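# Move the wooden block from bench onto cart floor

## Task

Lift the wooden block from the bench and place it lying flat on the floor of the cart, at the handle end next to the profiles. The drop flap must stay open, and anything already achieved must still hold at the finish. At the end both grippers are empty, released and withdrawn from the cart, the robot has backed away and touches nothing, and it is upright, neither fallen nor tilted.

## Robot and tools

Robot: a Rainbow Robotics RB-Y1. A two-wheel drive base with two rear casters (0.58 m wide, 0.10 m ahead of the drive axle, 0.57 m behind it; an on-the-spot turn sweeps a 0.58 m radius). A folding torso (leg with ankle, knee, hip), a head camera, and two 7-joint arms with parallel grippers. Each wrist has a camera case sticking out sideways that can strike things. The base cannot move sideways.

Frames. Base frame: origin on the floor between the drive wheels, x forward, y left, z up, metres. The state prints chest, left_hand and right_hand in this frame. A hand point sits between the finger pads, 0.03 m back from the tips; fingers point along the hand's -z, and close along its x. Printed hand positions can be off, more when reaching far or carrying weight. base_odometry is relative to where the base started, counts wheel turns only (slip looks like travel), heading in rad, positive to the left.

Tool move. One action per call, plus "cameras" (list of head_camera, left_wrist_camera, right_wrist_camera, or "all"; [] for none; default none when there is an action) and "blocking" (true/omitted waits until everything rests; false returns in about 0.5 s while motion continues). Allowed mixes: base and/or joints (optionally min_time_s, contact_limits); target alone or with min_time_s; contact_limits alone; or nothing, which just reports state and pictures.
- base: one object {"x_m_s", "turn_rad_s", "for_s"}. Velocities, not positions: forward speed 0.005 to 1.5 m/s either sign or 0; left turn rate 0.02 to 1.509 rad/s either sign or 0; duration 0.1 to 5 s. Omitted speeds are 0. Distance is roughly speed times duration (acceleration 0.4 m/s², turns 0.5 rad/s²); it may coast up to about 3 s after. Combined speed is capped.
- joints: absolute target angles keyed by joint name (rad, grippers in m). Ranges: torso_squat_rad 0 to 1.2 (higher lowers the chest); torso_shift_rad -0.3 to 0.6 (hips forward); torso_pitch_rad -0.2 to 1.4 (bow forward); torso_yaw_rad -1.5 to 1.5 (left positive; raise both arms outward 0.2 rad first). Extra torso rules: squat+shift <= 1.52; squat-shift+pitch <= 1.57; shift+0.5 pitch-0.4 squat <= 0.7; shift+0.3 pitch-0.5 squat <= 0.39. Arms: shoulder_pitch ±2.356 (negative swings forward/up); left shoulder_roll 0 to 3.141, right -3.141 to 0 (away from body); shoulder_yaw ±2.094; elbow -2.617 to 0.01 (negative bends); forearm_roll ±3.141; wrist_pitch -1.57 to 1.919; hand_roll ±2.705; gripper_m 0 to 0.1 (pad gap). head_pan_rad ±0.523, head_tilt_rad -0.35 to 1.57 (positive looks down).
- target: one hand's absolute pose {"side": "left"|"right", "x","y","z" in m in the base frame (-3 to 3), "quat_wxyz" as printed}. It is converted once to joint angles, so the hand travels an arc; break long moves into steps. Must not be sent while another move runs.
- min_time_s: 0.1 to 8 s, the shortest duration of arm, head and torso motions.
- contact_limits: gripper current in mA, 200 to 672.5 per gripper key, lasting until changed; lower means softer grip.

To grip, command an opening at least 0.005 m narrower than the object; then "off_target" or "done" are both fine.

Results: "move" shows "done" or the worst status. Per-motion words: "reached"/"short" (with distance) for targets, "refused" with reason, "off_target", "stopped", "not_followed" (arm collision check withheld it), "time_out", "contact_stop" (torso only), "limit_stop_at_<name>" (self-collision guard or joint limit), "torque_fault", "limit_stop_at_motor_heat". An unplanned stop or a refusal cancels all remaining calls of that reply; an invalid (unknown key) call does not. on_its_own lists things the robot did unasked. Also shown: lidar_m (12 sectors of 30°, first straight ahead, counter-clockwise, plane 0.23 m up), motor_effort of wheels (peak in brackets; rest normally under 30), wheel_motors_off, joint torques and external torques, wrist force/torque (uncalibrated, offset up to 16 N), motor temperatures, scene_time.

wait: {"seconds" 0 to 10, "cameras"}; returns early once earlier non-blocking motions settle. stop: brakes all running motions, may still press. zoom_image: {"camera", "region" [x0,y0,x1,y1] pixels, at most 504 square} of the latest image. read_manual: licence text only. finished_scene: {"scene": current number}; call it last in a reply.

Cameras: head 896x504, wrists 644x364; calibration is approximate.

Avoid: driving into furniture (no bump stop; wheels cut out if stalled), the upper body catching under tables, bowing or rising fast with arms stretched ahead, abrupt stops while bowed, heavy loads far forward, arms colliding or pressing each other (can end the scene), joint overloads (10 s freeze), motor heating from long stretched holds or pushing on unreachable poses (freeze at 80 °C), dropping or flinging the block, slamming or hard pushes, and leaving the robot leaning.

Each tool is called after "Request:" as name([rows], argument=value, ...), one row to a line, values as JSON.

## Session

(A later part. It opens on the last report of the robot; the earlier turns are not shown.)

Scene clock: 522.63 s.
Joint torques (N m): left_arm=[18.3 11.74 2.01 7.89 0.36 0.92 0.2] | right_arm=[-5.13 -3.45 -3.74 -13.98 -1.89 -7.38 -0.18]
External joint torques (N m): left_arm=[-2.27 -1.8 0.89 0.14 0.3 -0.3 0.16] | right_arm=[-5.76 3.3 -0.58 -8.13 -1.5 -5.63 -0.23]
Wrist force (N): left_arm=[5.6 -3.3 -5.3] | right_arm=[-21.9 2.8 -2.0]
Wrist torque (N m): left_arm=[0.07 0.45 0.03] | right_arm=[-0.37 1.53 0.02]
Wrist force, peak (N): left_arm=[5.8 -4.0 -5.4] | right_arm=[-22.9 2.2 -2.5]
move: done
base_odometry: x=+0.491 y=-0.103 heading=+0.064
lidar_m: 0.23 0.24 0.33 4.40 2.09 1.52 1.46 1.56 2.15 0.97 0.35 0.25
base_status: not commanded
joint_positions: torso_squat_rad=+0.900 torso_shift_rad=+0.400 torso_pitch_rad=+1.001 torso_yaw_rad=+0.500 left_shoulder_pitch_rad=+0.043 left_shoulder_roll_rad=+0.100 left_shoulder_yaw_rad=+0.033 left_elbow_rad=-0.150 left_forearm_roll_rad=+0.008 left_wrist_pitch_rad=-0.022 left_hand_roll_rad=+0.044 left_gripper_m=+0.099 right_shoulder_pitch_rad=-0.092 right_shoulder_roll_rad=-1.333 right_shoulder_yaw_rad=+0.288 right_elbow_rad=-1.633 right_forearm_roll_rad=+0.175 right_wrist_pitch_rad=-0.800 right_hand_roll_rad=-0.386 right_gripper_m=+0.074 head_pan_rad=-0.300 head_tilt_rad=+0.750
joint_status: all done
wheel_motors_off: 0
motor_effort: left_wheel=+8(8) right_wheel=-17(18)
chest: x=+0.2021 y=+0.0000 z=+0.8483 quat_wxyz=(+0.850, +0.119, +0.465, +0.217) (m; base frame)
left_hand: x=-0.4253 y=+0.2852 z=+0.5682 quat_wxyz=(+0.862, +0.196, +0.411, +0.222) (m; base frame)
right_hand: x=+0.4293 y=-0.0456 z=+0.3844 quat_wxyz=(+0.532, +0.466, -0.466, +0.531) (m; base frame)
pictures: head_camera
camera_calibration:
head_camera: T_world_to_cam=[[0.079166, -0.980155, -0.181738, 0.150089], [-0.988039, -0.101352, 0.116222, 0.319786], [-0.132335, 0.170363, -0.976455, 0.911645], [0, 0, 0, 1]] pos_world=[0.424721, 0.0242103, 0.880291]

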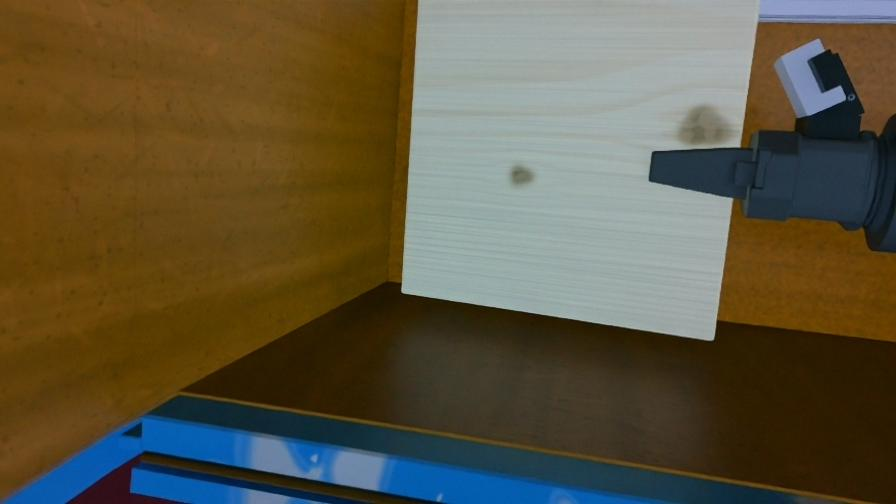

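Request:
move(target={"side":"right","x":0.421,"y":-0.034,"z":0.36,"quat_wxyz":[0.529,0.469,-0.469,0.529]}, min_time_s=2, cameras=["head_camera"])

Request:
move(target={"side":"right","x":0.421,"y":-0.034,"z":0.348,"quat_wxyz":[0.529,0.469,-0.469,0.529]}, min_time_s=1.5, cameras=[])

Request:
move(target={"side":"right","x":0.421,"y":-0.034,"z":0.340,"quat_wxyz":[0.529,0.469,-0.469,0.529]}, min_time_s=1.5, cameras=["head_camera"])

Scene clock: 528.57 s.
Joint torques (N m): left_arm=[18.03 11.66 2.1 7.78 0.32 0.95 0.21] | right_arm=[-2.52 11.24 -3.14 -13.7 -2.06 -7.39 0.52]
External joint torques (N m): left_arm=[-2.53 -1.88 0.98 0.03 0.26 -0.27 0.16] | right_arm=[-3.13 17.87 -0.38 -7.99 -1.64 -5.64 0.47]
Wrist force (N): left_arm=[5.2 -3.2 -5.4] | right_arm=[-22.1 2.5 -1.8]
Wrist torque (N m): left_arm=[0.09 0.46 0.03] | right_arm=[-0.34 1.48 -0.09]
Wrist force, peak (N): left_arm=[5.6 -4.4 -6.2] | right_arm=[-22.8 2.1 -2.5]
move: done
base_odometry: x=+0.491 y=-0.103 heading=+0.064
lidar_m: 0.21 0.23 0.31 4.41 2.09 1.52 1.47 1.56 2.14 0.97 0.32 0.24
base_status: not commanded
joint_positions: torso_squat_rad=+0.900 torso_shift_rad=+0.400 torso_pitch_rad=+1.000 torso_yaw_rad=+0.500 left_shoulder_pitch_rad=+0.043 left_shoulder_roll_rad=+0.100 left_shoulder_yaw_rad=+0.033 left_elbow_rad=-0.150 left_forearm_roll_rad=+0.008 left_wrist_pitch_rad=-0.022 left_hand_roll_rad=+0.044 left_gripper_m=+0.099 right_shoulder_pitch_rad=-0.207 right_shoulder_roll_rad=-1.250 right_shoulder_yaw_rad=+0.372 right_elbow_rad=-1.503 right_forearm_roll_rad=+0.234 right_wrist_pitch_rad=-0.844 right_hand_roll_rad=-0.386 right_gripper_m=+0.074 head_pan_rad=-0.300 head_tilt_rad=+0.750
joint_status: all done
wheel_motors_off: 0
motor_effort: left_wheel=+9(10) right_wheel=-42(43)
chest: x=+0.2021 y=+0.0002 z=+0.8483 quat_wxyz=(+0.850, +0.118, +0.465, +0.217) (m; base frame)
left_hand: x=-0.4254 y=+0.2850 z=+0.5681 quat_wxyz=(+0.862, +0.196, +0.411, +0.222) (m; base frame)
right_hand: x=+0.4215 y=-0.0354 z=+0.3589 quat_wxyz=(+0.530, +0.467, -0.467, +0.532) (m; base frame)
right_hand_status: reached (checked arc, planned for 2.0 s): 2 mm and 0.5 deg off.
pictures: head_camera
camera_calibration:
head_camera: T_world_to_cam=[[0.0796247, -0.980166, -0.18148, 0.149961], [-0.988017, -0.101751, 0.11606, 0.319959], [-0.132224, 0.170064, -0.976522, 0.911613], [0, 0, 0, 1]] pos_world=[0.424722, 0.0245099, 0.880291]

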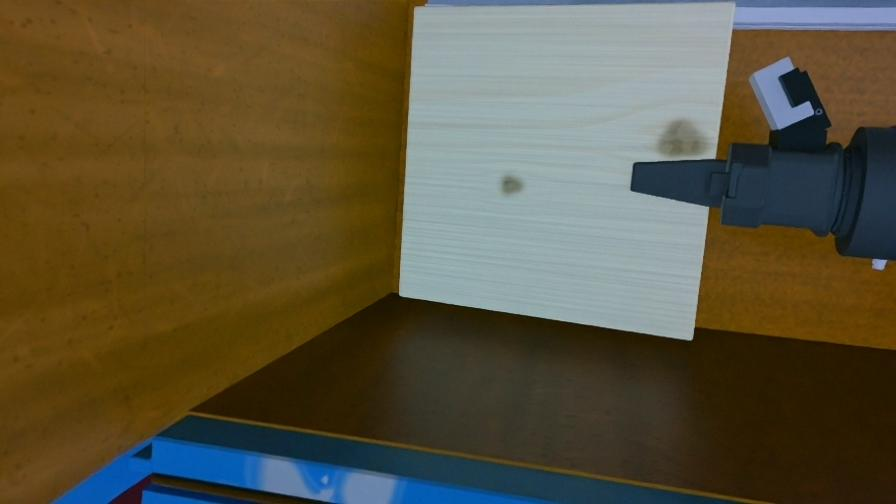

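Scene clock: 530.40 s.
Joint torques (N m): left_arm=[18.35 11.44 2.32 7.85 0.24 1.04 0.13] | right_arm=[-0.31 13.82 -3.76 -4.08 -0.41 1.24 1.11]
External joint torques (N m): left_arm=[-2.21 -2.1 1.2 0.1 0.18 -0.18 0.09] | right_arm=[-0.83 20.47 -1.09 1.45 0.03 2.99 1.06]
Wrist force (N): left_arm=[4.9 -3.3 -5.1] | right_arm=[-3.2 6.4 9.9]
Wrist torque (N m): left_arm=[0.08 0.41 0.02] | right_arm=[0.69 -2.12 -1.01]
Wrist force, peak (N): left_arm=[5.4 -3.9 -5.9] | right_arm=[-22.9 2.1 -2.3]
move: done
base_odometry: x=+0.491 y=-0.103 heading=+0.065
lidar_m: 0.22 0.22 0.31 4.41 2.08 1.53 1.47 1.55 2.14 0.96 0.32 0.23
base_status: not commanded
joint_positions: torso_squat_rad=+0.900 torso_shift_rad=+0.400 torso_pitch_rad=+1.000 torso_yaw_rad=+0.500 left_shoulder_pitch_rad=+0.043 left_shoulder_roll_rad=+0.100 left_shoulder_yaw_rad=+0.033 left_elbow_rad=-0.150 left_forearm_roll_rad=+0.008 left_wrist_pitch_rad=-0.022 left_hand_roll_rad=+0.044 left_gripper_m=+0.099 right_shoulder_pitch_rad=-0.249 right_shoulder_roll_rad=-1.222 right_shoulder_yaw_rad=+0.396 right_elbow_rad=-1.437 right_forearm_roll_rad=+0.250 right_wrist_pitch_rad=-0.878 right_hand_roll_rad=-0.385 right_gripper_m=+0.074 head_pan_rad=-0.300 head_tilt_rad=+0.750
joint_status: all done
wheel_motors_off: 0
motor_effort: left_wheel=+11(11) right_wheel=-50(51)
chest: x=+0.2020 y=+0.0003 z=+0.8485 quat_wxyz=(+0.850, +0.118, +0.465, +0.217) (m; base frame)
left_hand: x=-0.4255 y=+0.2849 z=+0.5679 quat_wxyz=(+0.862, +0.196, +0.411, +0.223) (m; base frame)
right_hand: x=+0.4212 y=-0.0348 z=+0.3489 quat_wxyz=(+0.529, +0.468, -0.467, +0.532) (m; base frame)
right_hand_status: reached (checked arc, planned for 1.5 s): 1 mm and 0.4 deg off.
pictures: none
No camera images: "cameras" was empty.

Scene clock: 532.23 s.
Joint torques (N m): left_arm=[18.35 11.59 2.15 7.88 0.31 0.99 0.34] | right_arm=[2.72 13.41 -2.97 3.88 -0.29 7.57 -0.36]
External joint torques (N m): left_arm=[-2.2 -1.95 1.02 0.13 0.24 -0.23 0.3] | right_arm=[2.31 20.07 -0.36 9.25 0.17 9.32 -0.41]
Wrist force (N): left_arm=[5.0 -4.0 -5.2] | right_arm=[12.2 9.6 16.7]
Wrist torque (N m): left_arm=[0.16 0.44 0.05] | right_arm=[0.74 -4.93 0.63]
Wrist force, peak (N): left_arm=[5.7 -3.6 -5.9] | right_arm=[15.7 11.5 19.3]
move: done
base_odometry: x=+0.491 y=-0.103 heading=+0.065
lidar_m: 0.21 0.23 0.31 4.40 2.08 1.53 1.46 1.53 2.14 0.97 0.33 0.23
base_status: not commanded
joint_positions: torso_squat_rad=+0.900 torso_shift_rad=+0.400 torso_pitch_rad=+1.000 torso_yaw_rad=+0.500 left_shoulder_pitch_rad=+0.043 left_shoulder_roll_rad=+0.100 left_shoulder_yaw_rad=+0.033 left_elbow_rad=-0.150 left_forearm_roll_rad=+0.008 left_wrist_pitch_rad=-0.022 left_hand_roll_rad=+0.044 left_gripper_m=+0.099 right_shoulder_pitch_rad=-0.283 right_shoulder_roll_rad=-1.200 right_shoulder_yaw_rad=+0.413 right_elbow_rad=-1.382 right_forearm_roll_rad=+0.261 right_wrist_pitch_rad=-0.909 right_hand_roll_rad=-0.382 right_gripper_m=+0.074 head_pan_rad=-0.300 head_tilt_rad=+0.750
joint_status: all done
wheel_motors_off: 0
motor_effort: left_wheel=+11(12) right_wheel=-50(53)
chest: x=+0.2018 y=+0.0003 z=+0.8486 quat_wxyz=(+0.850, +0.118, +0.464, +0.217) (m; base frame)
left_hand: x=-0.4255 y=+0.2849 z=+0.5678 quat_wxyz=(+0.862, +0.196, +0.410, +0.223) (m; base frame)
right_hand: x=+0.4216 y=-0.0343 z=+0.3419 quat_wxyz=(+0.527, +0.469, -0.469, +0.531) (m; base frame)
right_hand_status: reached (checked arc, planned for 1.5 s): 2 mm and 0.3 deg off.
pictures: head_camera
camera_calibration:
head_camera: T_world_to_cam=[[0.0800175, -0.980158, -0.181346, 0.149906], [-0.988105, -0.101965, 0.115117, 0.320475], [-0.131324, 0.169978, -0.976658, 0.911881], [0, 0, 0, 1]] pos_world=[0.42442, 0.0246095, 0.880889]

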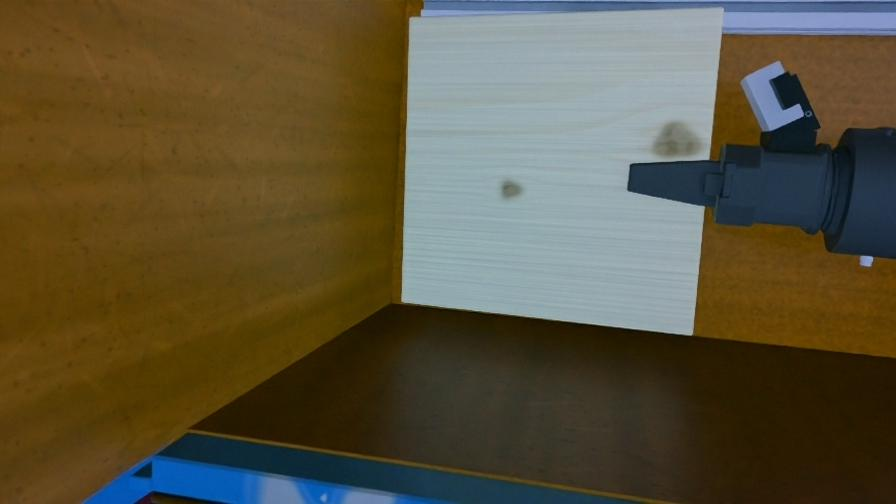

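Request:
move(joints={"right_gripper_m":0.083}, cameras=["head_camera"])

Request:
move(joints={"right_gripper_m":0.095}, cameras=["head_camera","right_wrist_camera"])

Scene clock: 536.23 s.
Joint torques (N m): left_arm=[18.23 11.61 2.19 7.72 0.32 0.93 0.36] | right_arm=[2.98 11.59 -3.12 -6.09 -0.9 -2.83 -0.24]
External joint torques (N m): left_arm=[-2.32 -1.93 1.07 -0.03 0.26 -0.29 0.32] | right_arm=[2.55 18.25 -0.52 -0.74 -0.45 -1.08 -0.29]
Wrist force (N): left_arm=[4.6 -4.0 -5.5] | right_arm=[-13.5 4.0 -5.5]
Wrist torque (N m): left_arm=[0.14 0.36 0.02] | right_arm=[-0.35 -0.60 -0.17]
Wrist force, peak (N): left_arm=[5.7 -3.8 -6.1] | right_arm=[12.0 9.4 16.8]
move: done
base_odometry: x=+0.491 y=-0.103 heading=+0.065
lidar_m: 0.21 0.22 0.30 4.40 2.08 1.53 1.47 1.56 2.12 0.97 0.32 0.23
base_status: not commanded
joint_positions: torso_squat_rad=+0.900 torso_shift_rad=+0.400 torso_pitch_rad=+1.000 torso_yaw_rad=+0.500 left_shoulder_pitch_rad=+0.043 left_shoulder_roll_rad=+0.100 left_shoulder_yaw_rad=+0.033 left_elbow_rad=-0.150 left_forearm_roll_rad=+0.008 left_wrist_pitch_rad=-0.022 left_hand_roll_rad=+0.044 left_gripper_m=+0.099 right_shoulder_pitch_rad=-0.283 right_shoulder_roll_rad=-1.199 right_shoulder_yaw_rad=+0.413 right_elbow_rad=-1.380 right_forearm_roll_rad=+0.261 right_wrist_pitch_rad=-0.906 right_hand_roll_rad=-0.382 right_gripper_m=+0.083 head_pan_rad=-0.300 head_tilt_rad=+0.750
joint_status: all done
wheel_motors_off: 0
on_its_own: right_wheel is at rest, and its effort (-52) is outside its rest range (-51 to +51)
motor_effort: left_wheel=+12(16) right_wheel=-52(52)
chest: x=+0.2020 y=+0.0002 z=+0.8485 quat_wxyz=(+0.850, +0.118, +0.465, +0.217) (m; base frame)
left_hand: x=-0.4255 y=+0.2849 z=+0.5680 quat_wxyz=(+0.862, +0.196, +0.411, +0.223) (m; base frame)
right_hand: x=+0.4217 y=-0.0348 z=+0.3402 quat_wxyz=(+0.529, +0.468, -0.468, +0.531) (m; base frame)
pictures: head_camera
camera_calibration:
head_camera: T_world_to_cam=[[0.0798905, -0.980125, -0.181582, 0.149998], [-0.988048, -0.101955, 0.11561, 0.32024], [-0.131825, 0.170176, -0.976556, 0.91175], [0, 0, 0, 1]] pos_world=[0.424621, 0.0245091, 0.880589]

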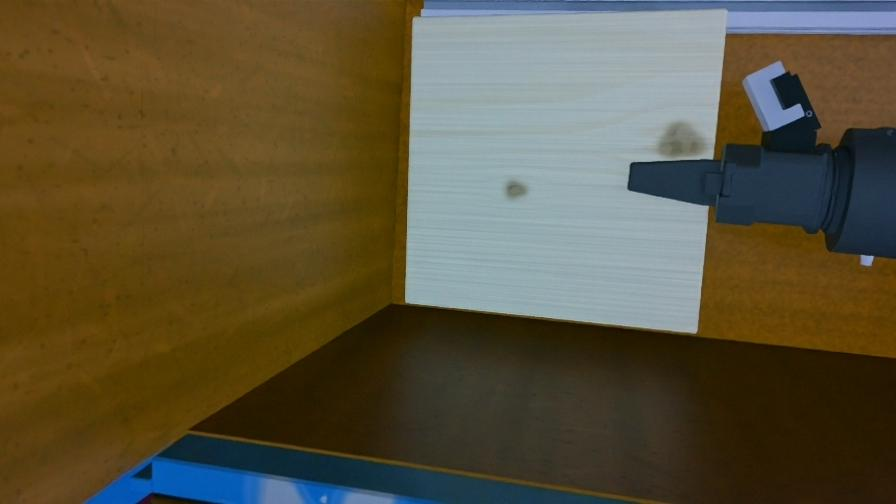

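Scene clock: 536.83 s.
Joint torques (N m): left_arm=[18.31 11.56 2.32 7.94 0.2 0.96 0.34] | right_arm=[3.94 11.15 -3.4 -5.87 -0.73 -0.51 -0.04]
External joint torques (N m): left_arm=[-2.24 -1.98 1.2 0.2 0.14 -0.26 0.3] | right_arm=[3.51 17.81 -0.8 -0.51 -0.28 1.25 -0.09]
Wrist force (N): left_arm=[5.5 -3.5 -5.1] | right_arm=[-0.3 5.1 9.2]
Wrist torque (N m): left_arm=[0.12 0.46 0.06] | right_arm=[-0.36 -0.41 -0.33]
Wrist force, peak (N): left_arm=[5.4 -4.0 -5.5] | right_arm=[-13.8 3.4 -4.1]
move: done
base_odometry: x=+0.491 y=-0.103 heading=+0.065
lidar_m: 0.21 0.21 0.30 4.40 2.09 1.53 1.46 1.55 2.13 0.97 0.33 0.23
base_status: not commanded
joint_positions: torso_squat_rad=+0.900 torso_shift_rad=+0.400 torso_pitch_rad=+1.000 torso_yaw_rad=+0.500 left_shoulder_pitch_rad=+0.043 left_shoulder_roll_rad=+0.100 left_shoulder_yaw_rad=+0.033 left_elbow_rad=-0.150 left_forearm_roll_rad=+0.008 left_wrist_pitch_rad=-0.022 left_hand_roll_rad=+0.044 left_gripper_m=+0.099 right_shoulder_pitch_rad=-0.283 right_shoulder_roll_rad=-1.199 right_shoulder_yaw_rad=+0.413 right_elbow_rad=-1.380 right_forearm_roll_rad=+0.261 right_wrist_pitch_rad=-0.907 right_hand_roll_rad=-0.382 right_gripper_m=+0.095 head_pan_rad=-0.300 head_tilt_rad=+0.750
joint_status: all done
wheel_motors_off: 0
motor_effort: left_wheel=+12(13) right_wheel=-51(52)
chest: x=+0.2020 y=+0.0002 z=+0.8485 quat_wxyz=(+0.850, +0.118, +0.465, +0.217) (m; base frame)
left_hand: x=-0.4254 y=+0.2849 z=+0.5680 quat_wxyz=(+0.862, +0.196, +0.411, +0.223) (m; base frame)
right_hand: x=+0.4217 y=-0.0347 z=+0.3404 quat_wxyz=(+0.529, +0.468, -0.468, +0.531) (m; base frame)
pictures: head_camera, right_wrist_camera
camera_calibration:
head_camera: T_world_to_cam=[[0.0798905, -0.980125, -0.181582, 0.149998], [-0.988048, -0.101955, 0.11561, 0.32024], [-0.131825, 0.170176, -0.976556, 0.91175], [0, 0, 0, 1]] pos_world=[0.424621, 0.0245091, 0.880589]
right_wrist_camera: T_world_to_cam=[[0.0318415, -0.0979408, -0.994683, 0.320472], [-0.860261, -0.509352, 0.0226146, 0.364451], [-0.508859, 0.854967, -0.100473, 0.350635], [0, 0, 0, 1]] pos_world=[0.481742, -0.0827601, 0.345755]

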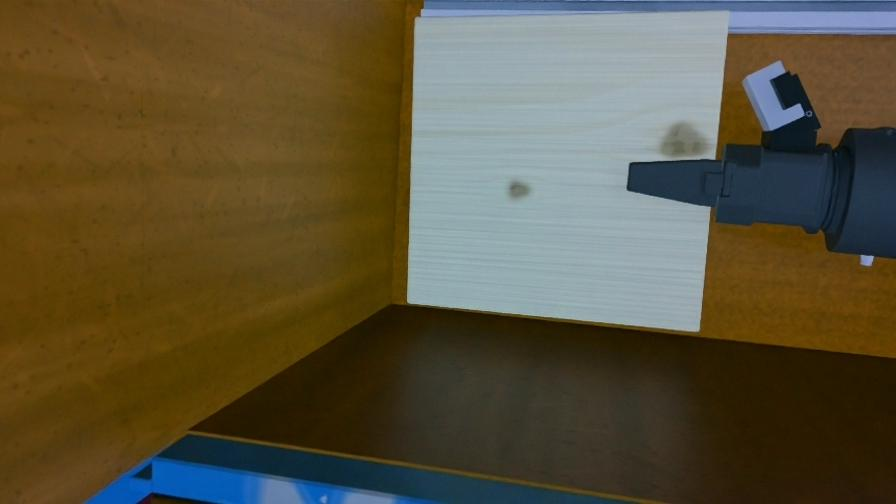

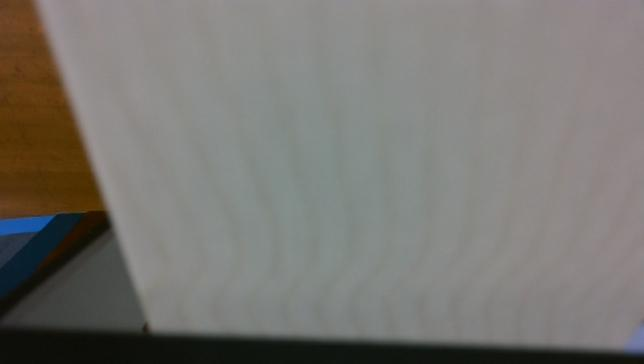

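Request:
move(target={"side":"right","x":0.422,"y":-0.075,"z":0.342,"quat_wxyz":[0.529,0.469,-0.469,0.529]}, min_time_s=2, cameras=["head_camera"])

Request:
move(target={"side":"right","x":0.422,"y":-0.125,"z":0.345,"quat_wxyz":[0.529,0.469,-0.469,0.529]}, min_time_s=2, cameras=["head_camera","right_wrist_camera"])

Scene clock: 541.03 s.
Joint torques (N m): left_arm=[18.25 11.69 2.12 7.98 0.22 0.94 0.37] | right_arm=[3.02 -9.37 -5.69 -5.49 -1.39 -3.64 0.5]
External joint torques (N m): left_arm=[-2.3 -1.86 1 0.24 0.16 -0.28 0.32] | right_arm=[1.71 -1.99 -3.01 -1.03 -0.93 -1.86 0.46]
Wrist force (N): left_arm=[5.0 -3.2 -4.8] | right_arm=[-14.2 2.2 -3.7]
Wrist torque (N m): left_arm=[0.08 0.42 0.03] | right_arm=[-0.30 -0.62 -0.17]
Wrist force, peak (N): left_arm=[5.8 -3.5 -6.0] | right_arm=[-14.6 2.2 -3.9]
move: done
base_odometry: x=+0.491 y=-0.103 heading=+0.064
lidar_m: 0.20 0.22 0.32 4.39 2.10 1.53 1.45 1.55 2.13 0.97 0.33 0.23
base_status: not commanded
joint_positions: torso_squat_rad=+0.900 torso_shift_rad=+0.400 torso_pitch_rad=+1.000 torso_yaw_rad=+0.500 left_shoulder_pitch_rad=+0.043 left_shoulder_roll_rad=+0.100 left_shoulder_yaw_rad=+0.033 left_elbow_rad=-0.150 left_forearm_roll_rad=+0.008 left_wrist_pitch_rad=-0.022 left_hand_roll_rad=+0.044 left_gripper_m=+0.099 right_shoulder_pitch_rad=-0.209 right_shoulder_roll_rad=-1.244 right_shoulder_yaw_rad=+0.365 right_elbow_rad=-1.327 right_forearm_roll_rad=+0.212 right_wrist_pitch_rad=-1.020 right_hand_roll_rad=-0.348 right_gripper_m=+0.095 head_pan_rad=-0.300 head_tilt_rad=+0.750
joint_status: all done
wheel_motors_off: 0
motor_effort: left_wheel=+8(13) right_wheel=-21(52)
chest: x=+0.2020 y=-0.0001 z=+0.8483 quat_wxyz=(+0.850, +0.119, +0.465, +0.217) (m; base frame)
left_hand: x=-0.4253 y=+0.2851 z=+0.5683 quat_wxyz=(+0.862, +0.196, +0.411, +0.222) (m; base frame)
right_hand: x=+0.4216 y=-0.0750 z=+0.3416 quat_wxyz=(+0.529, +0.469, -0.469, +0.529) (m; base frame)
right_hand_status: reached (checked arc, planned for 2.0 s): 1 mm and 0.1 deg off.
pictures: head_camera
camera_calibration:
head_camera: T_world_to_cam=[[0.0791604, -0.980104, -0.182014, 0.150252], [-0.988066, -0.101344, 0.115993, 0.319977], [-0.132131, 0.170659, -0.976431, 0.911644], [0, 0, 0, 1]] pos_world=[0.424721, 0.0241097, 0.88039]

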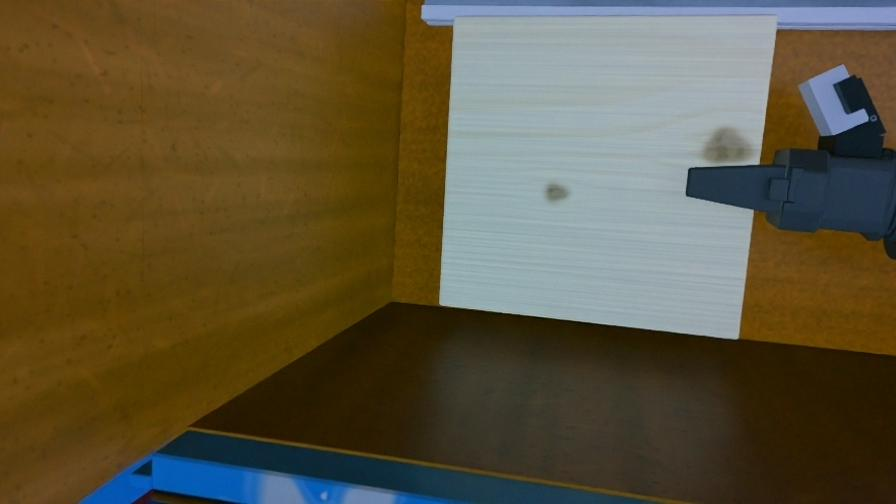

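Scene clock: 543.37 s.
Joint torques (N m): left_arm=[18.2 11.85 2.07 7.79 0.26 0.89 0.17] | right_arm=[4.23 -10.46 -5.77 -3.83 -1.48 -3.62 0.33]
External joint torques (N m): left_arm=[-2.35 -1.7 0.95 0.04 0.19 -0.33 0.12] | right_arm=[1.95 -2.38 -3.04 -0.59 -1.02 -1.82 0.28]
Wrist force (N): left_arm=[5.2 -3.2 -5.8] | right_arm=[-13.9 2.7 -4.2]
Wrist torque (N m): left_arm=[0.05 0.46 0.01] | right_arm=[-0.32 -0.53 -0.18]
Wrist force, peak (N): left_arm=[5.7 -3.5 -5.9] | right_arm=[-14.8 2.3 -4.3]
move: done
base_odometry: x=+0.491 y=-0.103 heading=+0.064
lidar_m: 0.21 0.23 0.30 4.40 2.09 1.52 1.47 1.56 2.13 0.96 0.33 0.22
base_status: not commanded
joint_positions: torso_squat_rad=+0.900 torso_shift_rad=+0.400 torso_pitch_rad=+1.000 torso_yaw_rad=+0.500 left_shoulder_pitch_rad=+0.043 left_shoulder_roll_rad=+0.100 left_shoulder_yaw_rad=+0.033 left_elbow_rad=-0.150 left_forearm_roll_rad=+0.008 left_wrist_pitch_rad=-0.022 left_hand_roll_rad=+0.044 left_gripper_m=+0.099 right_shoulder_pitch_rad=-0.129 right_shoulder_roll_rad=-1.295 right_shoulder_yaw_rad=+0.316 right_elbow_rad=-1.242 right_forearm_roll_rad=+0.161 right_wrist_pitch_rad=-1.164 right_hand_roll_rad=-0.310 right_gripper_m=+0.095 head_pan_rad=-0.300 head_tilt_rad=+0.750
joint_status: all done
wheel_motors_off: 0
motor_effort: left_wheel=+9(9) right_wheel=-20(23)
chest: x=+0.2020 y=-0.0001 z=+0.8483 quat_wxyz=(+0.850, +0.119, +0.465, +0.217) (m; base frame)
left_hand: x=-0.4253 y=+0.2851 z=+0.5683 quat_wxyz=(+0.862, +0.196, +0.411, +0.222) (m; base frame)
right_hand: x=+0.4218 y=-0.1247 z=+0.3449 quat_wxyz=(+0.529, +0.469, -0.469, +0.529) (m; base frame)
right_hand_status: reached (checked arc, planned for 2.0 s): 0 mm and 0.0 deg off.
pictures: head_camera, right_wrist_camera
camera_calibration:
head_camera: T_world_to_cam=[[0.0791604, -0.980104, -0.182014, 0.150252], [-0.988066, -0.101344, 0.115993, 0.319977], [-0.132131, 0.170659, -0.976431, 0.911644], [0, 0, 0, 1]] pos_world=[0.424721, 0.0241097, 0.88039]
right_wrist_camera: T_world_to_cam=[[0.0285203, -0.094257, -0.995139, 0.318125], [-0.861431, -0.507336, 0.0233652, 0.319068], [-0.507072, 0.856578, -0.0956653, 0.425891], [0, 0, 0, 1]] pos_world=[0.48174, -0.172948, 0.349867]

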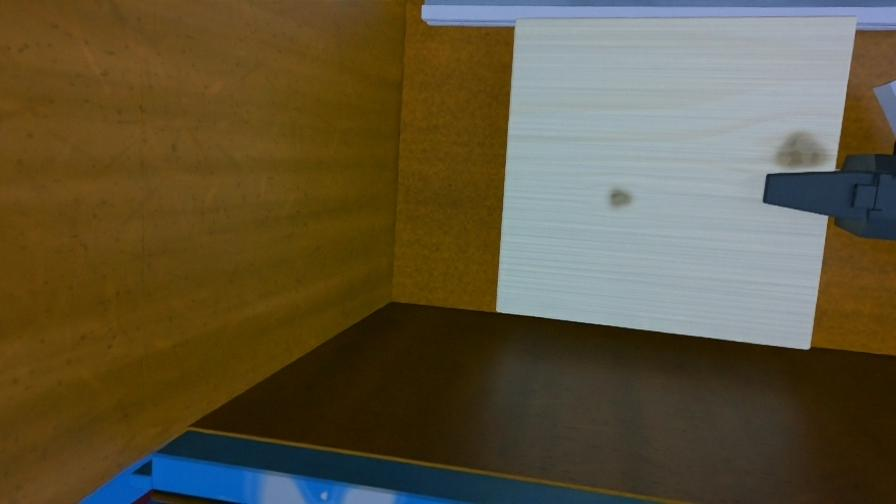

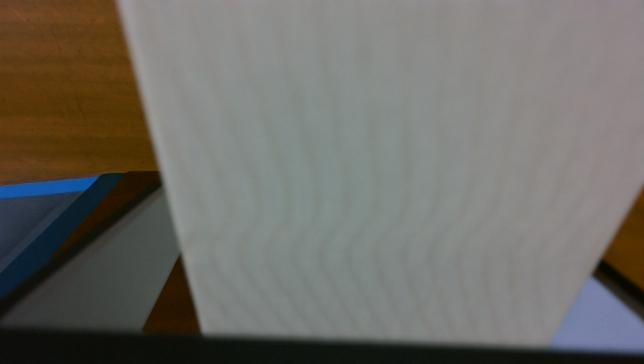

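Request:
move(target={"side":"right","x":0.422,"y":-0.02,"z":0.342,"quat_wxyz":[0.529,0.469,-0.469,0.529]}, min_time_s=3, cameras=["head_camera"])

Request:
move(target={"side":"right","x":0.46,"y":-0.03,"z":0.342,"quat_wxyz":[0.529,0.469,-0.469,0.529]}, min_time_s=1, cameras=["head_camera"])

Request:
move(target={"side":"right","x":0.40,"y":-0.045,"z":0.342,"quat_wxyz":[0.529,0.469,-0.469,0.529]}, min_time_s=1, cameras=["head_camera"])

Scene clock: 561.93 s.
Joint torques (N m): left_arm=[18.76 11.46 2.13 7.9 0.22 0.97 0.27] | right_arm=[0.88 10.96 -1.46 -10.48 -0.69 -3.42 -0.39]
External joint torques (N m): left_arm=[-1.8 -2.09 1 0.16 0.16 -0.25 0.23] | right_arm=[0.82 17.39 1.14 -4.83 -0.25 -1.68 -0.44]
Wrist force (N): left_arm=[5.2 -3.2 -4.9] | right_arm=[-13.4 2.3 3.6]
Wrist torque (N m): left_arm=[0.08 0.44 0.01] | right_arm=[-0.42 -0.20 0.01]
Wrist force, peak (N): left_arm=[5.7 -3.9 -5.8] | right_arm=[-15.5 2.3 3.8]
move: done
base_odometry: x=+0.491 y=-0.103 heading=+0.064
lidar_m: 0.21 0.22 0.30 4.40 2.09 1.52 1.46 1.55 2.13 0.97 0.33 0.23
base_status: not commanded
joint_positions: torso_squat_rad=+0.900 torso_shift_rad=+0.400 torso_pitch_rad=+1.000 torso_yaw_rad=+0.500 left_shoulder_pitch_rad=+0.043 left_shoulder_roll_rad=+0.100 left_shoulder_yaw_rad=+0.033 left_elbow_rad=-0.150 left_forearm_roll_rad=+0.008 left_wrist_pitch_rad=-0.022 left_hand_roll_rad=+0.044 left_gripper_m=+0.099 right_shoulder_pitch_rad=-0.309 right_shoulder_roll_rad=-1.189 right_shoulder_yaw_rad=+0.432 right_elbow_rad=-1.401 right_forearm_roll_rad=+0.272 right_wrist_pitch_rad=-0.867 right_hand_roll_rad=-0.395 right_gripper_m=+0.095 head_pan_rad=-0.300 head_tilt_rad=+0.750
joint_status: all done
wheel_motors_off: 0
motor_effort: left_wheel=+8(9) right_wheel=-37(38)
chest: x=+0.2020 y=+0.0001 z=+0.8484 quat_wxyz=(+0.850, +0.119, +0.465, +0.217) (m; base frame)
left_hand: x=-0.4254 y=+0.2850 z=+0.5681 quat_wxyz=(+0.862, +0.196, +0.411, +0.222) (m; base frame)
right_hand: x=+0.4230 y=-0.0214 z=+0.3417 quat_wxyz=(+0.529, +0.467, -0.468, +0.531) (m; base frame)
right_hand_status: reached (checked arc, planned for 3.0 s): 2 mm and 0.3 deg off.
pictures: head_camera
camera_calibration:
head_camera: T_world_to_cam=[[0.0795825, -0.980156, -0.181549, 0.149985], [-0.98806, -0.101667, 0.115767, 0.3201], [-0.131928, 0.170168, -0.976544, 0.911703], [0, 0, 0, 1]] pos_world=[0.424621, 0.0244099, 0.88049]

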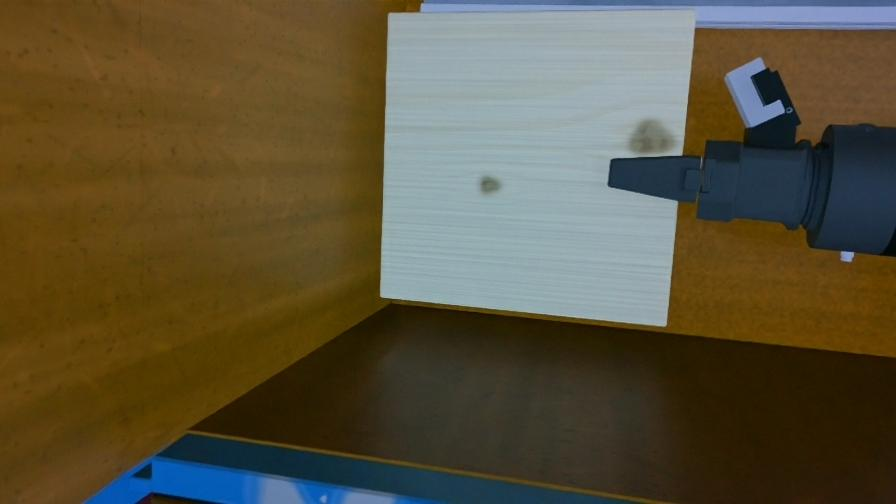

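Scene clock: 563.27 s.
Joint torques (N m): left_arm=[18.27 11.69 2.16 7.92 0.28 0.97 0.31] | right_arm=[-5.04 -9.88 -3.82 -6.24 -1.76 -2.81 -0.14]
External joint torques (N m): left_arm=[-2.29 -1.85 1.04 0.17 0.22 -0.25 0.27] | right_arm=[-3.74 -2.07 -0.47 -1.01 -1.18 -1.12 -0.19]
Wrist force (N): left_arm=[5.3 -3.6 -5.8] | right_arm=[-13.1 5.2 -2.3]
Wrist torque (N m): left_arm=[0.13 0.45 0.03] | right_arm=[-0.41 -0.45 -0.01]
Wrist force, peak (N): left_arm=[5.4 -3.5 -6.3] | right_arm=[-15.3 2.6 0.6]
move: done
base_odometry: x=+0.491 y=-0.103 heading=+0.064
lidar_m: 0.21 0.22 0.31 4.41 2.08 1.53 1.47 1.56 2.13 0.96 0.33 0.24
base_status: not commanded
joint_positions: torso_squat_rad=+0.900 torso_shift_rad=+0.400 torso_pitch_rad=+1.000 torso_yaw_rad=+0.500 left_shoulder_pitch_rad=+0.043 left_shoulder_roll_rad=+0.100 left_shoulder_yaw_rad=+0.033 left_elbow_rad=-0.150 left_forearm_roll_rad=+0.008 left_wrist_pitch_rad=-0.022 left_hand_roll_rad=+0.044 left_gripper_m=+0.099 right_shoulder_pitch_rad=-0.392 right_shoulder_roll_rad=-1.224 right_shoulder_yaw_rad=+0.437 right_elbow_rad=-1.323 right_forearm_roll_rad=+0.269 right_wrist_pitch_rad=-0.930 right_hand_roll_rad=-0.466 right_gripper_m=+0.095 head_pan_rad=-0.300 head_tilt_rad=+0.750
joint_status: all done
wheel_motors_off: 0
motor_effort: left_wheel=+8(8) right_wheel=-17(38)
chest: x=+0.2019 y=+0.0000 z=+0.8484 quat_wxyz=(+0.850, +0.119, +0.465, +0.217) (m; base frame)
left_hand: x=-0.4254 y=+0.2851 z=+0.5682 quat_wxyz=(+0.862, +0.196, +0.411, +0.222) (m; base frame)
right_hand: x=+0.4593 y=-0.0302 z=+0.3417 quat_wxyz=(+0.530, +0.469, -0.469, +0.529) (m; base frame)
right_hand_status: reached (checked arc, planned for 1.0 s): 1 mm and 0.1 deg off.
pictures: head_camera
camera_calibration:
head_camera: T_world_to_cam=[[0.0792282, -0.980135, -0.181821, 0.150178], [-0.988073, -0.101372, 0.115909, 0.319954], [-0.132037, 0.170469, -0.976477, 0.911716], [0, 0, 0, 1]] pos_world=[0.424621, 0.02421, 0.88049]

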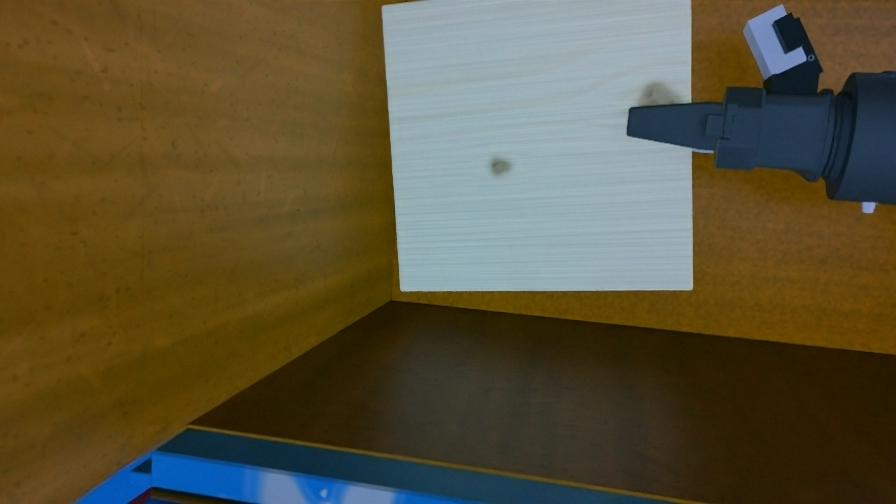

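Scene clock: 564.60 s.
Joint torques (N m): left_arm=[18.64 11.29 2.47 7.88 0.34 1.06 0.35] | right_arm=[8.83 3.53 -4.07 -7.45 -1.24 -3.25 0.28]
External joint torques (N m): left_arm=[-1.91 -2.27 1.35 0.14 0.28 -0.16 0.31] | right_arm=[7.33 9.72 -1.89 -2.22 -0.87 -1.46 0.23]
Wrist force (N): left_arm=[6.1 -4.4 -5.3] | right_arm=[-13.6 1.5 -3.1]
Wrist torque (N m): left_arm=[0.24 0.53 0.01] | right_arm=[-0.22 -0.48 -0.18]
Wrist force, peak (N): left_arm=[5.7 -3.9 -6.3] | right_arm=[-16.0 3.9 3.5]
move: done
base_odometry: x=+0.491 y=-0.103 heading=+0.064
lidar_m: 0.19 0.20 0.28 4.40 2.09 1.53 1.46 1.56 2.13 0.97 0.30 0.21
base_status: not commanded
joint_positions: torso_squat_rad=+0.900 torso_shift_rad=+0.400 torso_pitch_rad=+1.000 torso_yaw_rad=+0.501 left_shoulder_pitch_rad=+0.043 left_shoulder_roll_rad=+0.100 left_shoulder_yaw_rad=+0.033 left_elbow_rad=-0.150 left_forearm_roll_rad=+0.008 left_wrist_pitch_rad=-0.022 left_hand_roll_rad=+0.044 left_gripper_m=+0.099 right_shoulder_pitch_rad=-0.215 right_shoulder_roll_rad=-1.200 right_shoulder_yaw_rad=+0.405 right_elbow_rad=-1.400 right_forearm_roll_rad=+0.230 right_wrist_pitch_rad=-0.919 right_hand_roll_rad=-0.320 right_gripper_m=+0.095 head_pan_rad=-0.300 head_tilt_rad=+0.750
joint_status: all done
wheel_motors_off: 0
motor_effort: left_wheel=+14(18) right_wheel=-36(61)
chest: x=+0.2020 y=-0.0001 z=+0.8483 quat_wxyz=(+0.850, +0.119, +0.465, +0.217) (m; base frame)
left_hand: x=-0.4254 y=+0.2850 z=+0.5683 quat_wxyz=(+0.862, +0.197, +0.411, +0.223) (m; base frame)
right_hand: x=+0.4010 y=-0.0451 z=+0.3418 quat_wxyz=(+0.528, +0.469, -0.469, +0.530) (m; base frame)
right_hand_status: reached (checked arc, planned for 1.0 s): 1 mm and 0.2 deg off.
pictures: head_camera
camera_calibration:
head_camera: T_world_to_cam=[[0.0796345, -0.979996, -0.182388, 0.150473], [-0.988028, -0.101852, 0.115871, 0.320091], [-0.13213, 0.170977, -0.976375, 0.911569], [0, 0, 0, 1]] pos_world=[0.424721, 0.0242075, 0.880389]

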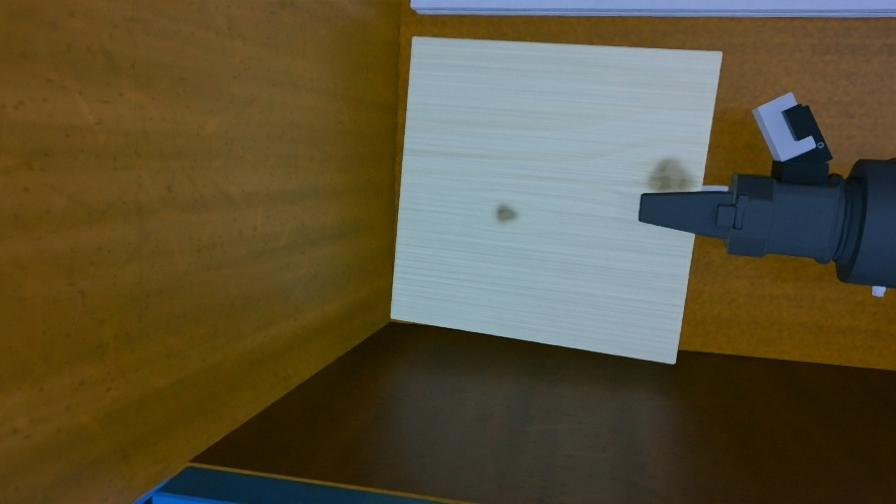

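Request:
move(base={"x_m_s":0.05,"for_s":0.5}, cameras=["head_camera"])

Scene clock: 584.63 s.
Joint torques (N m): left_arm=[18.53 11.5 2.24 7.82 0.3 0.98 0.36] | right_arm=[2.13 -4.13 -3.88 -8.24 -1.25 -3.67 0.34]
External joint torques (N m): left_arm=[-2.03 -2.05 1.12 0.08 0.24 -0.24 0.32] | right_arm=[0.59 2.04 -1.72 -3.01 -0.89 -1.88 0.29]
Wrist force (N): left_arm=[5.1 -3.1 -5.5] | right_arm=[-14.2 1.6 -0.6]
Wrist torque (N m): left_arm=[0.06 0.45 0.04] | right_arm=[-0.26 -0.28 -0.10]
Wrist force, peak (N): left_arm=[6.2 -4.0 -5.6] | right_arm=[-15.0 2.2 -3.7]
move: done
base_odometry: x=+0.516 y=-0.102 heading=+0.065
lidar_m: 0.16 0.19 0.26 4.31 2.11 1.55 1.49 1.58 2.17 0.87 0.27 0.19
base_status: done (sent for 0.5 of 0.5 s)
joint_positions: torso_squat_rad=+0.900 torso_shift_rad=+0.400 torso_pitch_rad=+1.000 torso_yaw_rad=+0.500 left_shoulder_pitch_rad=+0.043 left_shoulder_roll_rad=+0.100 left_shoulder_yaw_rad=+0.033 left_elbow_rad=-0.150 left_forearm_roll_rad=+0.008 left_wrist_pitch_rad=-0.022 left_hand_roll_rad=+0.044 left_gripper_m=+0.099 right_shoulder_pitch_rad=-0.214 right_shoulder_roll_rad=-1.199 right_shoulder_yaw_rad=+0.405 right_elbow_rad=-1.400 right_forearm_roll_rad=+0.230 right_wrist_pitch_rad=-0.919 right_hand_roll_rad=-0.320 right_gripper_m=+0.095 head_pan_rad=-0.300 head_tilt_rad=+0.750
joint_status: not commanded
wheel_motors_off: 0
motor_effort: left_wheel=+8(36) right_wheel=-5(25)
chest: x=+0.2020 y=+0.0000 z=+0.8484 quat_wxyz=(+0.850, +0.119, +0.465, +0.217) (m; base frame)
left_hand: x=-0.4254 y=+0.2851 z=+0.5682 quat_wxyz=(+0.862, +0.196, +0.411, +0.222) (m; base frame)
right_hand: x=+0.4000 y=-0.0453 z=+0.3416 quat_wxyz=(+0.529, +0.469, -0.469, +0.529) (m; base frame)
pictures: head_camera
camera_calibration:
head_camera: T_world_to_cam=[[0.0792091, -0.980135, -0.181826, 0.150173], [-0.988062, -0.10137, 0.116008, 0.319873], [-0.132136, 0.170466, -0.976464, 0.91165], [0, 0, 0, 1]] pos_world=[0.424621, 0.02421, 0.88039]

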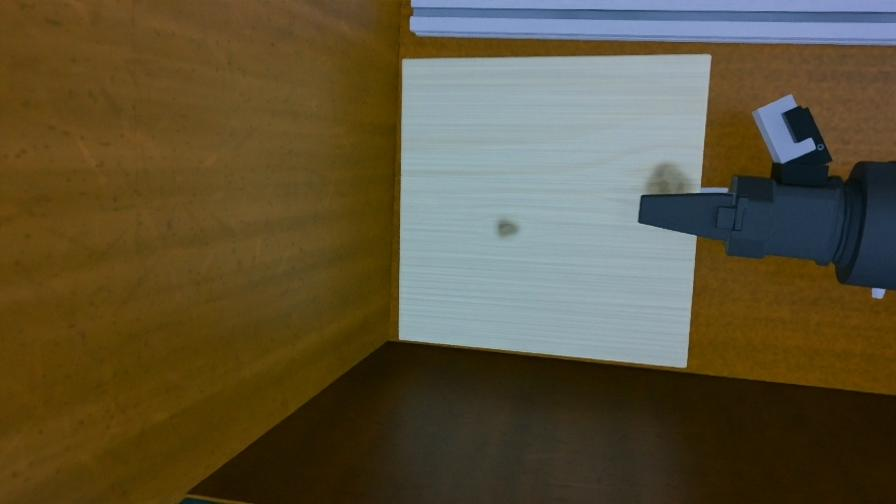

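Request:
move(target={"side":"right","x":0.445,"y":-0.06,"z":0.342,"quat_wxyz":[0.529,0.469,-0.469,0.529]}, min_time_s=1, cameras=["head_camera"])

Request:
move(target={"side":"right","x":0.395,"y":-0.075,"z":0.342,"quat_wxyz":[0.529,0.469,-0.469,0.529]}, min_time_s=1, cameras=["head_camera"])

Request:
move(target={"side":"right","x":0.445,"y":-0.09,"z":0.342,"quat_wxyz":[0.529,0.469,-0.469,0.529]}, min_time_s=1, cameras=["head_camera"])

Request:
move(target={"side":"right","x":0.395,"y":-0.105,"z":0.342,"quat_wxyz":[0.529,0.469,-0.469,0.529]}, min_time_s=1, cameras=["head_camera","right_wrist_camera"])

Scene clock: 588.30 s.
Joint torques (N m): left_arm=[17.67 11.49 1.96 7.89 0.26 1.01 0.24] | right_arm=[-4.92 -10.23 -7.75 -6.87 -2.31 -3.34 -0.08]
External joint torques (N m): left_arm=[-2.89 -2.05 0.84 0.14 0.2 -0.21 0.2] | right_arm=[-4.92 -2.24 -4.63 -2.2 -1.78 -1.6 -0.13]
Wrist force (N): left_arm=[4.7 -3.6 -4.7] | right_arm=[-15.3 6.4 -2.5]
Wrist torque (N m): left_arm=[0.16 0.37 0.01] | right_arm=[-0.35 -0.32 -0.08]
Wrist force, peak (N): left_arm=[5.2 -4.3 -5.9] | right_arm=[-16.3 7.0 -2.4]
move: done
base_odometry: x=+0.516 y=-0.102 heading=+0.065
lidar_m: 0.17 0.18 0.26 4.30 2.11 1.56 1.49 1.58 2.16 0.87 0.28 0.19
base_status: not commanded
joint_positions: torso_squat_rad=+0.900 torso_shift_rad=+0.400 torso_pitch_rad=+1.000 torso_yaw_rad=+0.500 left_shoulder_pitch_rad=+0.043 left_shoulder_roll_rad=+0.100 left_shoulder_yaw_rad=+0.033 left_elbow_rad=-0.150 left_forearm_roll_rad=+0.008 left_wrist_pitch_rad=-0.022 left_hand_roll_rad=+0.044 left_gripper_m=+0.099 right_shoulder_pitch_rad=-0.296 right_shoulder_roll_rad=-1.253 right_shoulder_yaw_rad=+0.399 right_elbow_rad=-1.316 right_forearm_roll_rad=+0.224 right_wrist_pitch_rad=-0.992 right_hand_roll_rad=-0.404 right_gripper_m=+0.095 head_pan_rad=-0.300 head_tilt_rad=+0.750
joint_status: all done
wheel_motors_off: 0
motor_effort: left_wheel=+9(9) right_wheel=-2(6)
chest: x=+0.2019 y=+0.0000 z=+0.8484 quat_wxyz=(+0.850, +0.119, +0.465, +0.217) (m; base frame)
left_hand: x=-0.4254 y=+0.2851 z=+0.5682 quat_wxyz=(+0.862, +0.196, +0.411, +0.222) (m; base frame)
right_hand: x=+0.4439 y=-0.0602 z=+0.3416 quat_wxyz=(+0.530, +0.469, -0.468, +0.529) (m; base frame)
right_hand_status: reached (checked arc, planned for 1.0 s): 1 mm and 0.2 deg off.
pictures: head_camera
camera_calibration:
head_camera: T_world_to_cam=[[0.0792086, -0.980137, -0.181818, 0.150166], [-0.988075, -0.101352, 0.115912, 0.319963], [-0.132038, 0.170469, -0.976477, 0.911619], [0, 0, 0, 1]] pos_world=[0.424621, 0.0242101, 0.88039]

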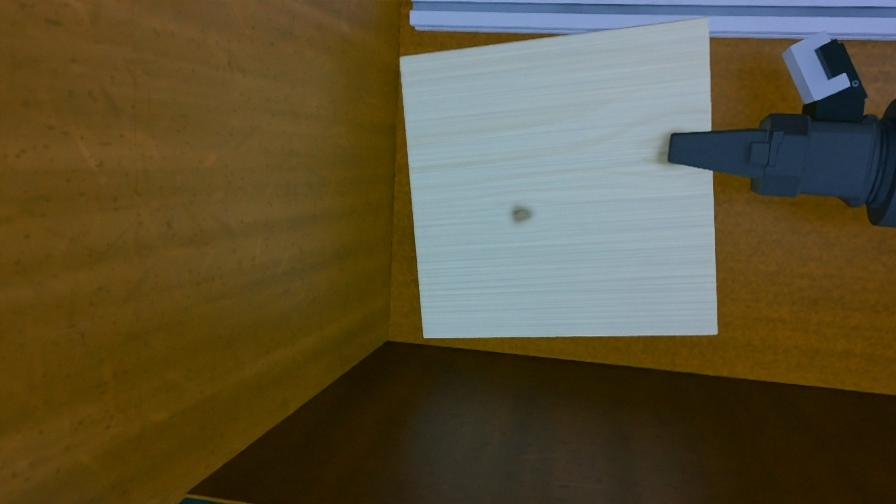

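Scene clock: 589.63 s.
Joint torques (N m): left_arm=[18.22 11.49 2.24 7.81 0.26 0.94 0.22] | right_arm=[2.89 -3.74 -4.6 -8.68 -1.07 -3.89 0.21]
External joint torques (N m): left_arm=[-2.33 -2.05 1.12 0.06 0.2 -0.28 0.18] | right_arm=[0.53 2.77 -2.49 -4.13 -0.73 -2.07 0.16]
Wrist force (N): left_arm=[5.3 -3.6 -4.5] | right_arm=[-14.1 1.6 2.6]
Wrist torque (N m): left_arm=[0.12 0.46 0.05] | right_arm=[-0.32 -0.08 -0.19]
Wrist force, peak (N): left_arm=[5.5 -3.8 -6.1] | right_arm=[-16.1 7.2 -1.9]
move: done
base_odometry: x=+0.516 y=-0.102 heading=+0.065
lidar_m: 0.17 0.18 0.25 4.31 2.12 1.55 1.48 1.59 2.16 0.86 0.27 0.18
base_status: not commanded
joint_positions: torso_squat_rad=+0.900 torso_shift_rad=+0.400 torso_pitch_rad=+1.000 torso_yaw_rad=+0.500 left_shoulder_pitch_rad=+0.043 left_shoulder_roll_rad=+0.100 left_shoulder_yaw_rad=+0.033 left_elbow_rad=-0.150 left_forearm_roll_rad=+0.008 left_wrist_pitch_rad=-0.022 left_hand_roll_rad=+0.044 left_gripper_m=+0.099 right_shoulder_pitch_rad=-0.152 right_shoulder_roll_rad=-1.228 right_shoulder_yaw_rad=+0.375 right_elbow_rad=-1.361 right_forearm_roll_rad=+0.193 right_wrist_pitch_rad=-1.001 right_hand_roll_rad=-0.280 right_gripper_m=+0.095 head_pan_rad=-0.300 head_tilt_rad=+0.750
joint_status: all done
wheel_motors_off: 0
motor_effort: left_wheel=+8(10) right_wheel=-4(5)
chest: x=+0.2019 y=+0.0000 z=+0.8484 quat_wxyz=(+0.850, +0.119, +0.465, +0.217) (m; base frame)
left_hand: x=-0.4254 y=+0.2852 z=+0.5681 quat_wxyz=(+0.862, +0.196, +0.411, +0.222) (m; base frame)
right_hand: x=+0.3950 y=-0.0754 z=+0.3416 quat_wxyz=(+0.529, +0.469, -0.468, +0.530) (m; base frame)
right_hand_status: reached (checked arc, planned for 1.0 s): 1 mm and 0.1 deg off.
pictures: head_camera
camera_calibration:
head_camera: T_world_to_cam=[[0.079245, -0.980156, -0.181698, 0.150072], [-0.988087, -0.101355, 0.11581, 0.319948], [-0.131927, 0.170356, -0.976511, 0.911689], [0, 0, 0, 1]] pos_world=[0.42452, 0.0242103, 0.88049]

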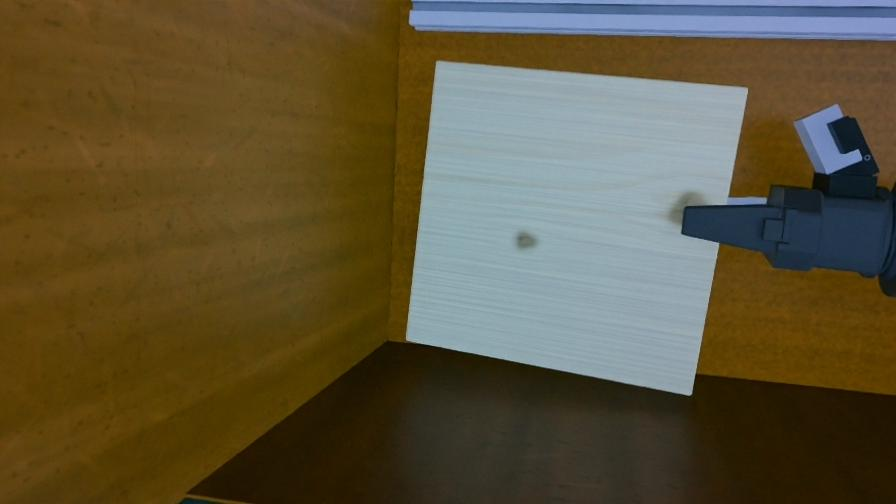

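Scene clock: 590.97 s.
Joint torques (N m): left_arm=[18.31 11.21 2.07 7.77 0.35 1.02 0.26] | right_arm=[-1.65 -10.58 -6.24 -4.94 -1.53 -3.52 -0.2]
External joint torques (N m): left_arm=[-2.24 -2.33 0.94 0.02 0.29 -0.21 0.22] | right_arm=[-2.25 -2.01 -3.09 -0.99 -0.99 -1.77 -0.25]
Wrist force (N): left_arm=[4.5 -3.4 -5.5] | right_arm=[-14.1 3.0 -3.8]
Wrist torque (N m): left_arm=[0.02 0.32 0.03] | right_arm=[-0.35 -0.36 0.07]
Wrist force, peak (N): left_arm=[5.6 -3.5 -6.0] | right_arm=[-14.6 3.4 -3.8]
move: done
base_odometry: x=+0.516 y=-0.102 heading=+0.065
lidar_m: 0.17 0.19 0.25 4.30 2.12 1.54 1.50 1.58 2.18 0.87 0.28 0.19
base_status: not commanded
joint_positions: torso_squat_rad=+0.900 torso_shift_rad=+0.400 torso_pitch_rad=+1.000 torso_yaw_rad=+0.500 left_shoulder_pitch_rad=+0.043 left_shoulder_roll_rad=+0.100 left_shoulder_yaw_rad=+0.033 left_elbow_rad=-0.150 left_forearm_roll_rad=+0.008 left_wrist_pitch_rad=-0.022 left_hand_roll_rad=+0.044 left_gripper_m=+0.099 right_shoulder_pitch_rad=-0.250 right_shoulder_roll_rad=-1.284 right_shoulder_yaw_rad=+0.372 right_elbow_rad=-1.264 right_forearm_roll_rad=+0.191 right_wrist_pitch_rad=-1.079 right_hand_roll_rad=-0.378 right_gripper_m=+0.095 head_pan_rad=-0.300 head_tilt_rad=+0.750
joint_status: all done
wheel_motors_off: 0
motor_effort: left_wheel=+8(9) right_wheel=-5(5)
chest: x=+0.2019 y=+0.0000 z=+0.8484 quat_wxyz=(+0.850, +0.119, +0.465, +0.217) (m; base frame)
left_hand: x=-0.4254 y=+0.2852 z=+0.5681 quat_wxyz=(+0.862, +0.196, +0.411, +0.222) (m; base frame)
right_hand: x=+0.4443 y=-0.0900 z=+0.3418 quat_wxyz=(+0.530, +0.469, -0.468, +0.529) (m; base frame)
right_hand_status: reached (checked arc, planned for 1.0 s): 1 mm and 0.1 deg off.
pictures: head_camera
camera_calibration:
head_camera: T_world_to_cam=[[0.079245, -0.980156, -0.181698, 0.150072], [-0.988087, -0.101355, 0.11581, 0.319948], [-0.131927, 0.170356, -0.976511, 0.911689], [0, 0, 0, 1]] pos_world=[0.42452, 0.0242103, 0.88049]

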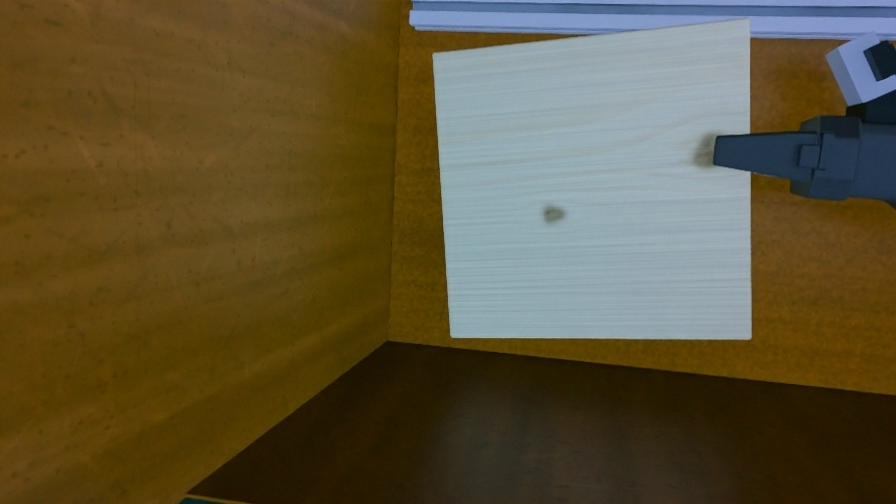

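Scene clock: 592.30 s.
Joint torques (N m): left_arm=[18.27 11.75 2.15 7.88 0.18 0.94 0.28] | right_arm=[3.2 -4.47 -4.62 -8.18 -1.1 -4.16 0.27]
External joint torques (N m): left_arm=[-2.28 -1.79 1.02 0.13 0.11 -0.28 0.24] | right_arm=[0.27 2.47 -2.48 -4.4 -0.75 -2.33 0.22]
Wrist force (N): left_arm=[5.1 -3.8 -5.2] | right_arm=[-15.1 1.8 1.8]
Wrist torque (N m): left_arm=[0.14 0.43 0.04] | right_arm=[-0.31 -0.07 -0.19]
Wrist force, peak (N): left_arm=[6.0 -3.9 -5.7] | right_arm=[-15.3 2.0 1.8]
move: done
base_odometry: x=+0.516 y=-0.102 heading=+0.065
lidar_m: 0.17 0.18 0.25 4.31 2.12 1.56 1.50 1.59 2.18 0.86 0.28 0.19
base_status: not commanded
joint_positions: torso_squat_rad=+0.900 torso_shift_rad=+0.400 torso_pitch_rad=+1.000 torso_yaw_rad=+0.500 left_shoulder_pitch_rad=+0.043 left_shoulder_roll_rad=+0.100 left_shoulder_yaw_rad=+0.033 left_elbow_rad=-0.150 left_forearm_roll_rad=+0.008 left_wrist_pitch_rad=-0.022 left_hand_roll_rad=+0.044 left_gripper_m=+0.099 right_shoulder_pitch_rad=-0.110 right_shoulder_roll_rad=-1.256 right_shoulder_yaw_rad=+0.351 right_elbow_rad=-1.302 right_forearm_roll_rad=+0.162 right_wrist_pitch_rad=-1.092 right_hand_roll_rad=-0.256 right_gripper_m=+0.095 head_pan_rad=-0.300 head_tilt_rad=+0.750
joint_status: all done
wheel_motors_off: 0
motor_effort: left_wheel=+9(9) right_wheel=-3(5)
chest: x=+0.2019 y=+0.0000 z=+0.8484 quat_wxyz=(+0.850, +0.119, +0.465, +0.217) (m; base frame)
left_hand: x=-0.4254 y=+0.2852 z=+0.5681 quat_wxyz=(+0.862, +0.196, +0.411, +0.222) (m; base frame)
right_hand: x=+0.3949 y=-0.1054 z=+0.3415 quat_wxyz=(+0.529, +0.469, -0.468, +0.530) (m; base frame)
right_hand_status: reached (checked arc, planned for 1.0 s): 1 mm and 0.1 deg off.
pictures: head_camera, right_wrist_camera
camera_calibration:
head_camera: T_world_to_cam=[[0.079245, -0.980156, -0.181698, 0.150072], [-0.988087, -0.101355, 0.11581, 0.319948], [-0.131927, 0.170356, -0.976511, 0.911689], [0, 0, 0, 1]] pos_world=[0.42452, 0.0242103, 0.88049]
right_wrist_camera: T_world_to_cam=[[0.0287038, -0.0952116, -0.995043, 0.317266], [-0.861016, -0.508022, 0.023773, 0.30546], [-0.507767, 0.856066, -0.0965609, 0.395926], [0, 0, 0, 1]] pos_world=[0.454937, -0.153551, 0.346663]

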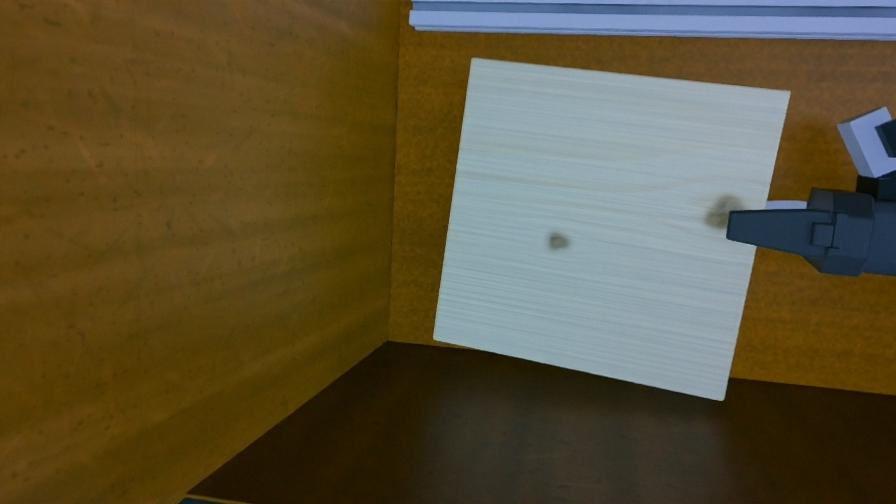

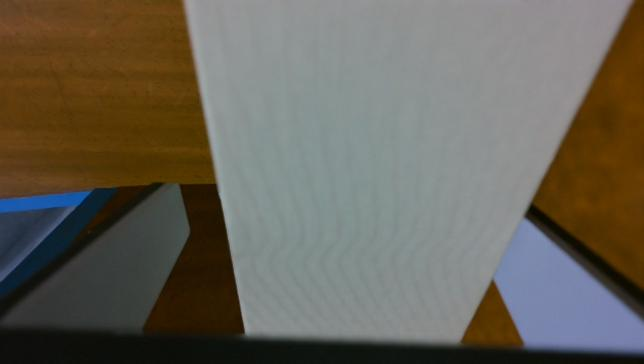

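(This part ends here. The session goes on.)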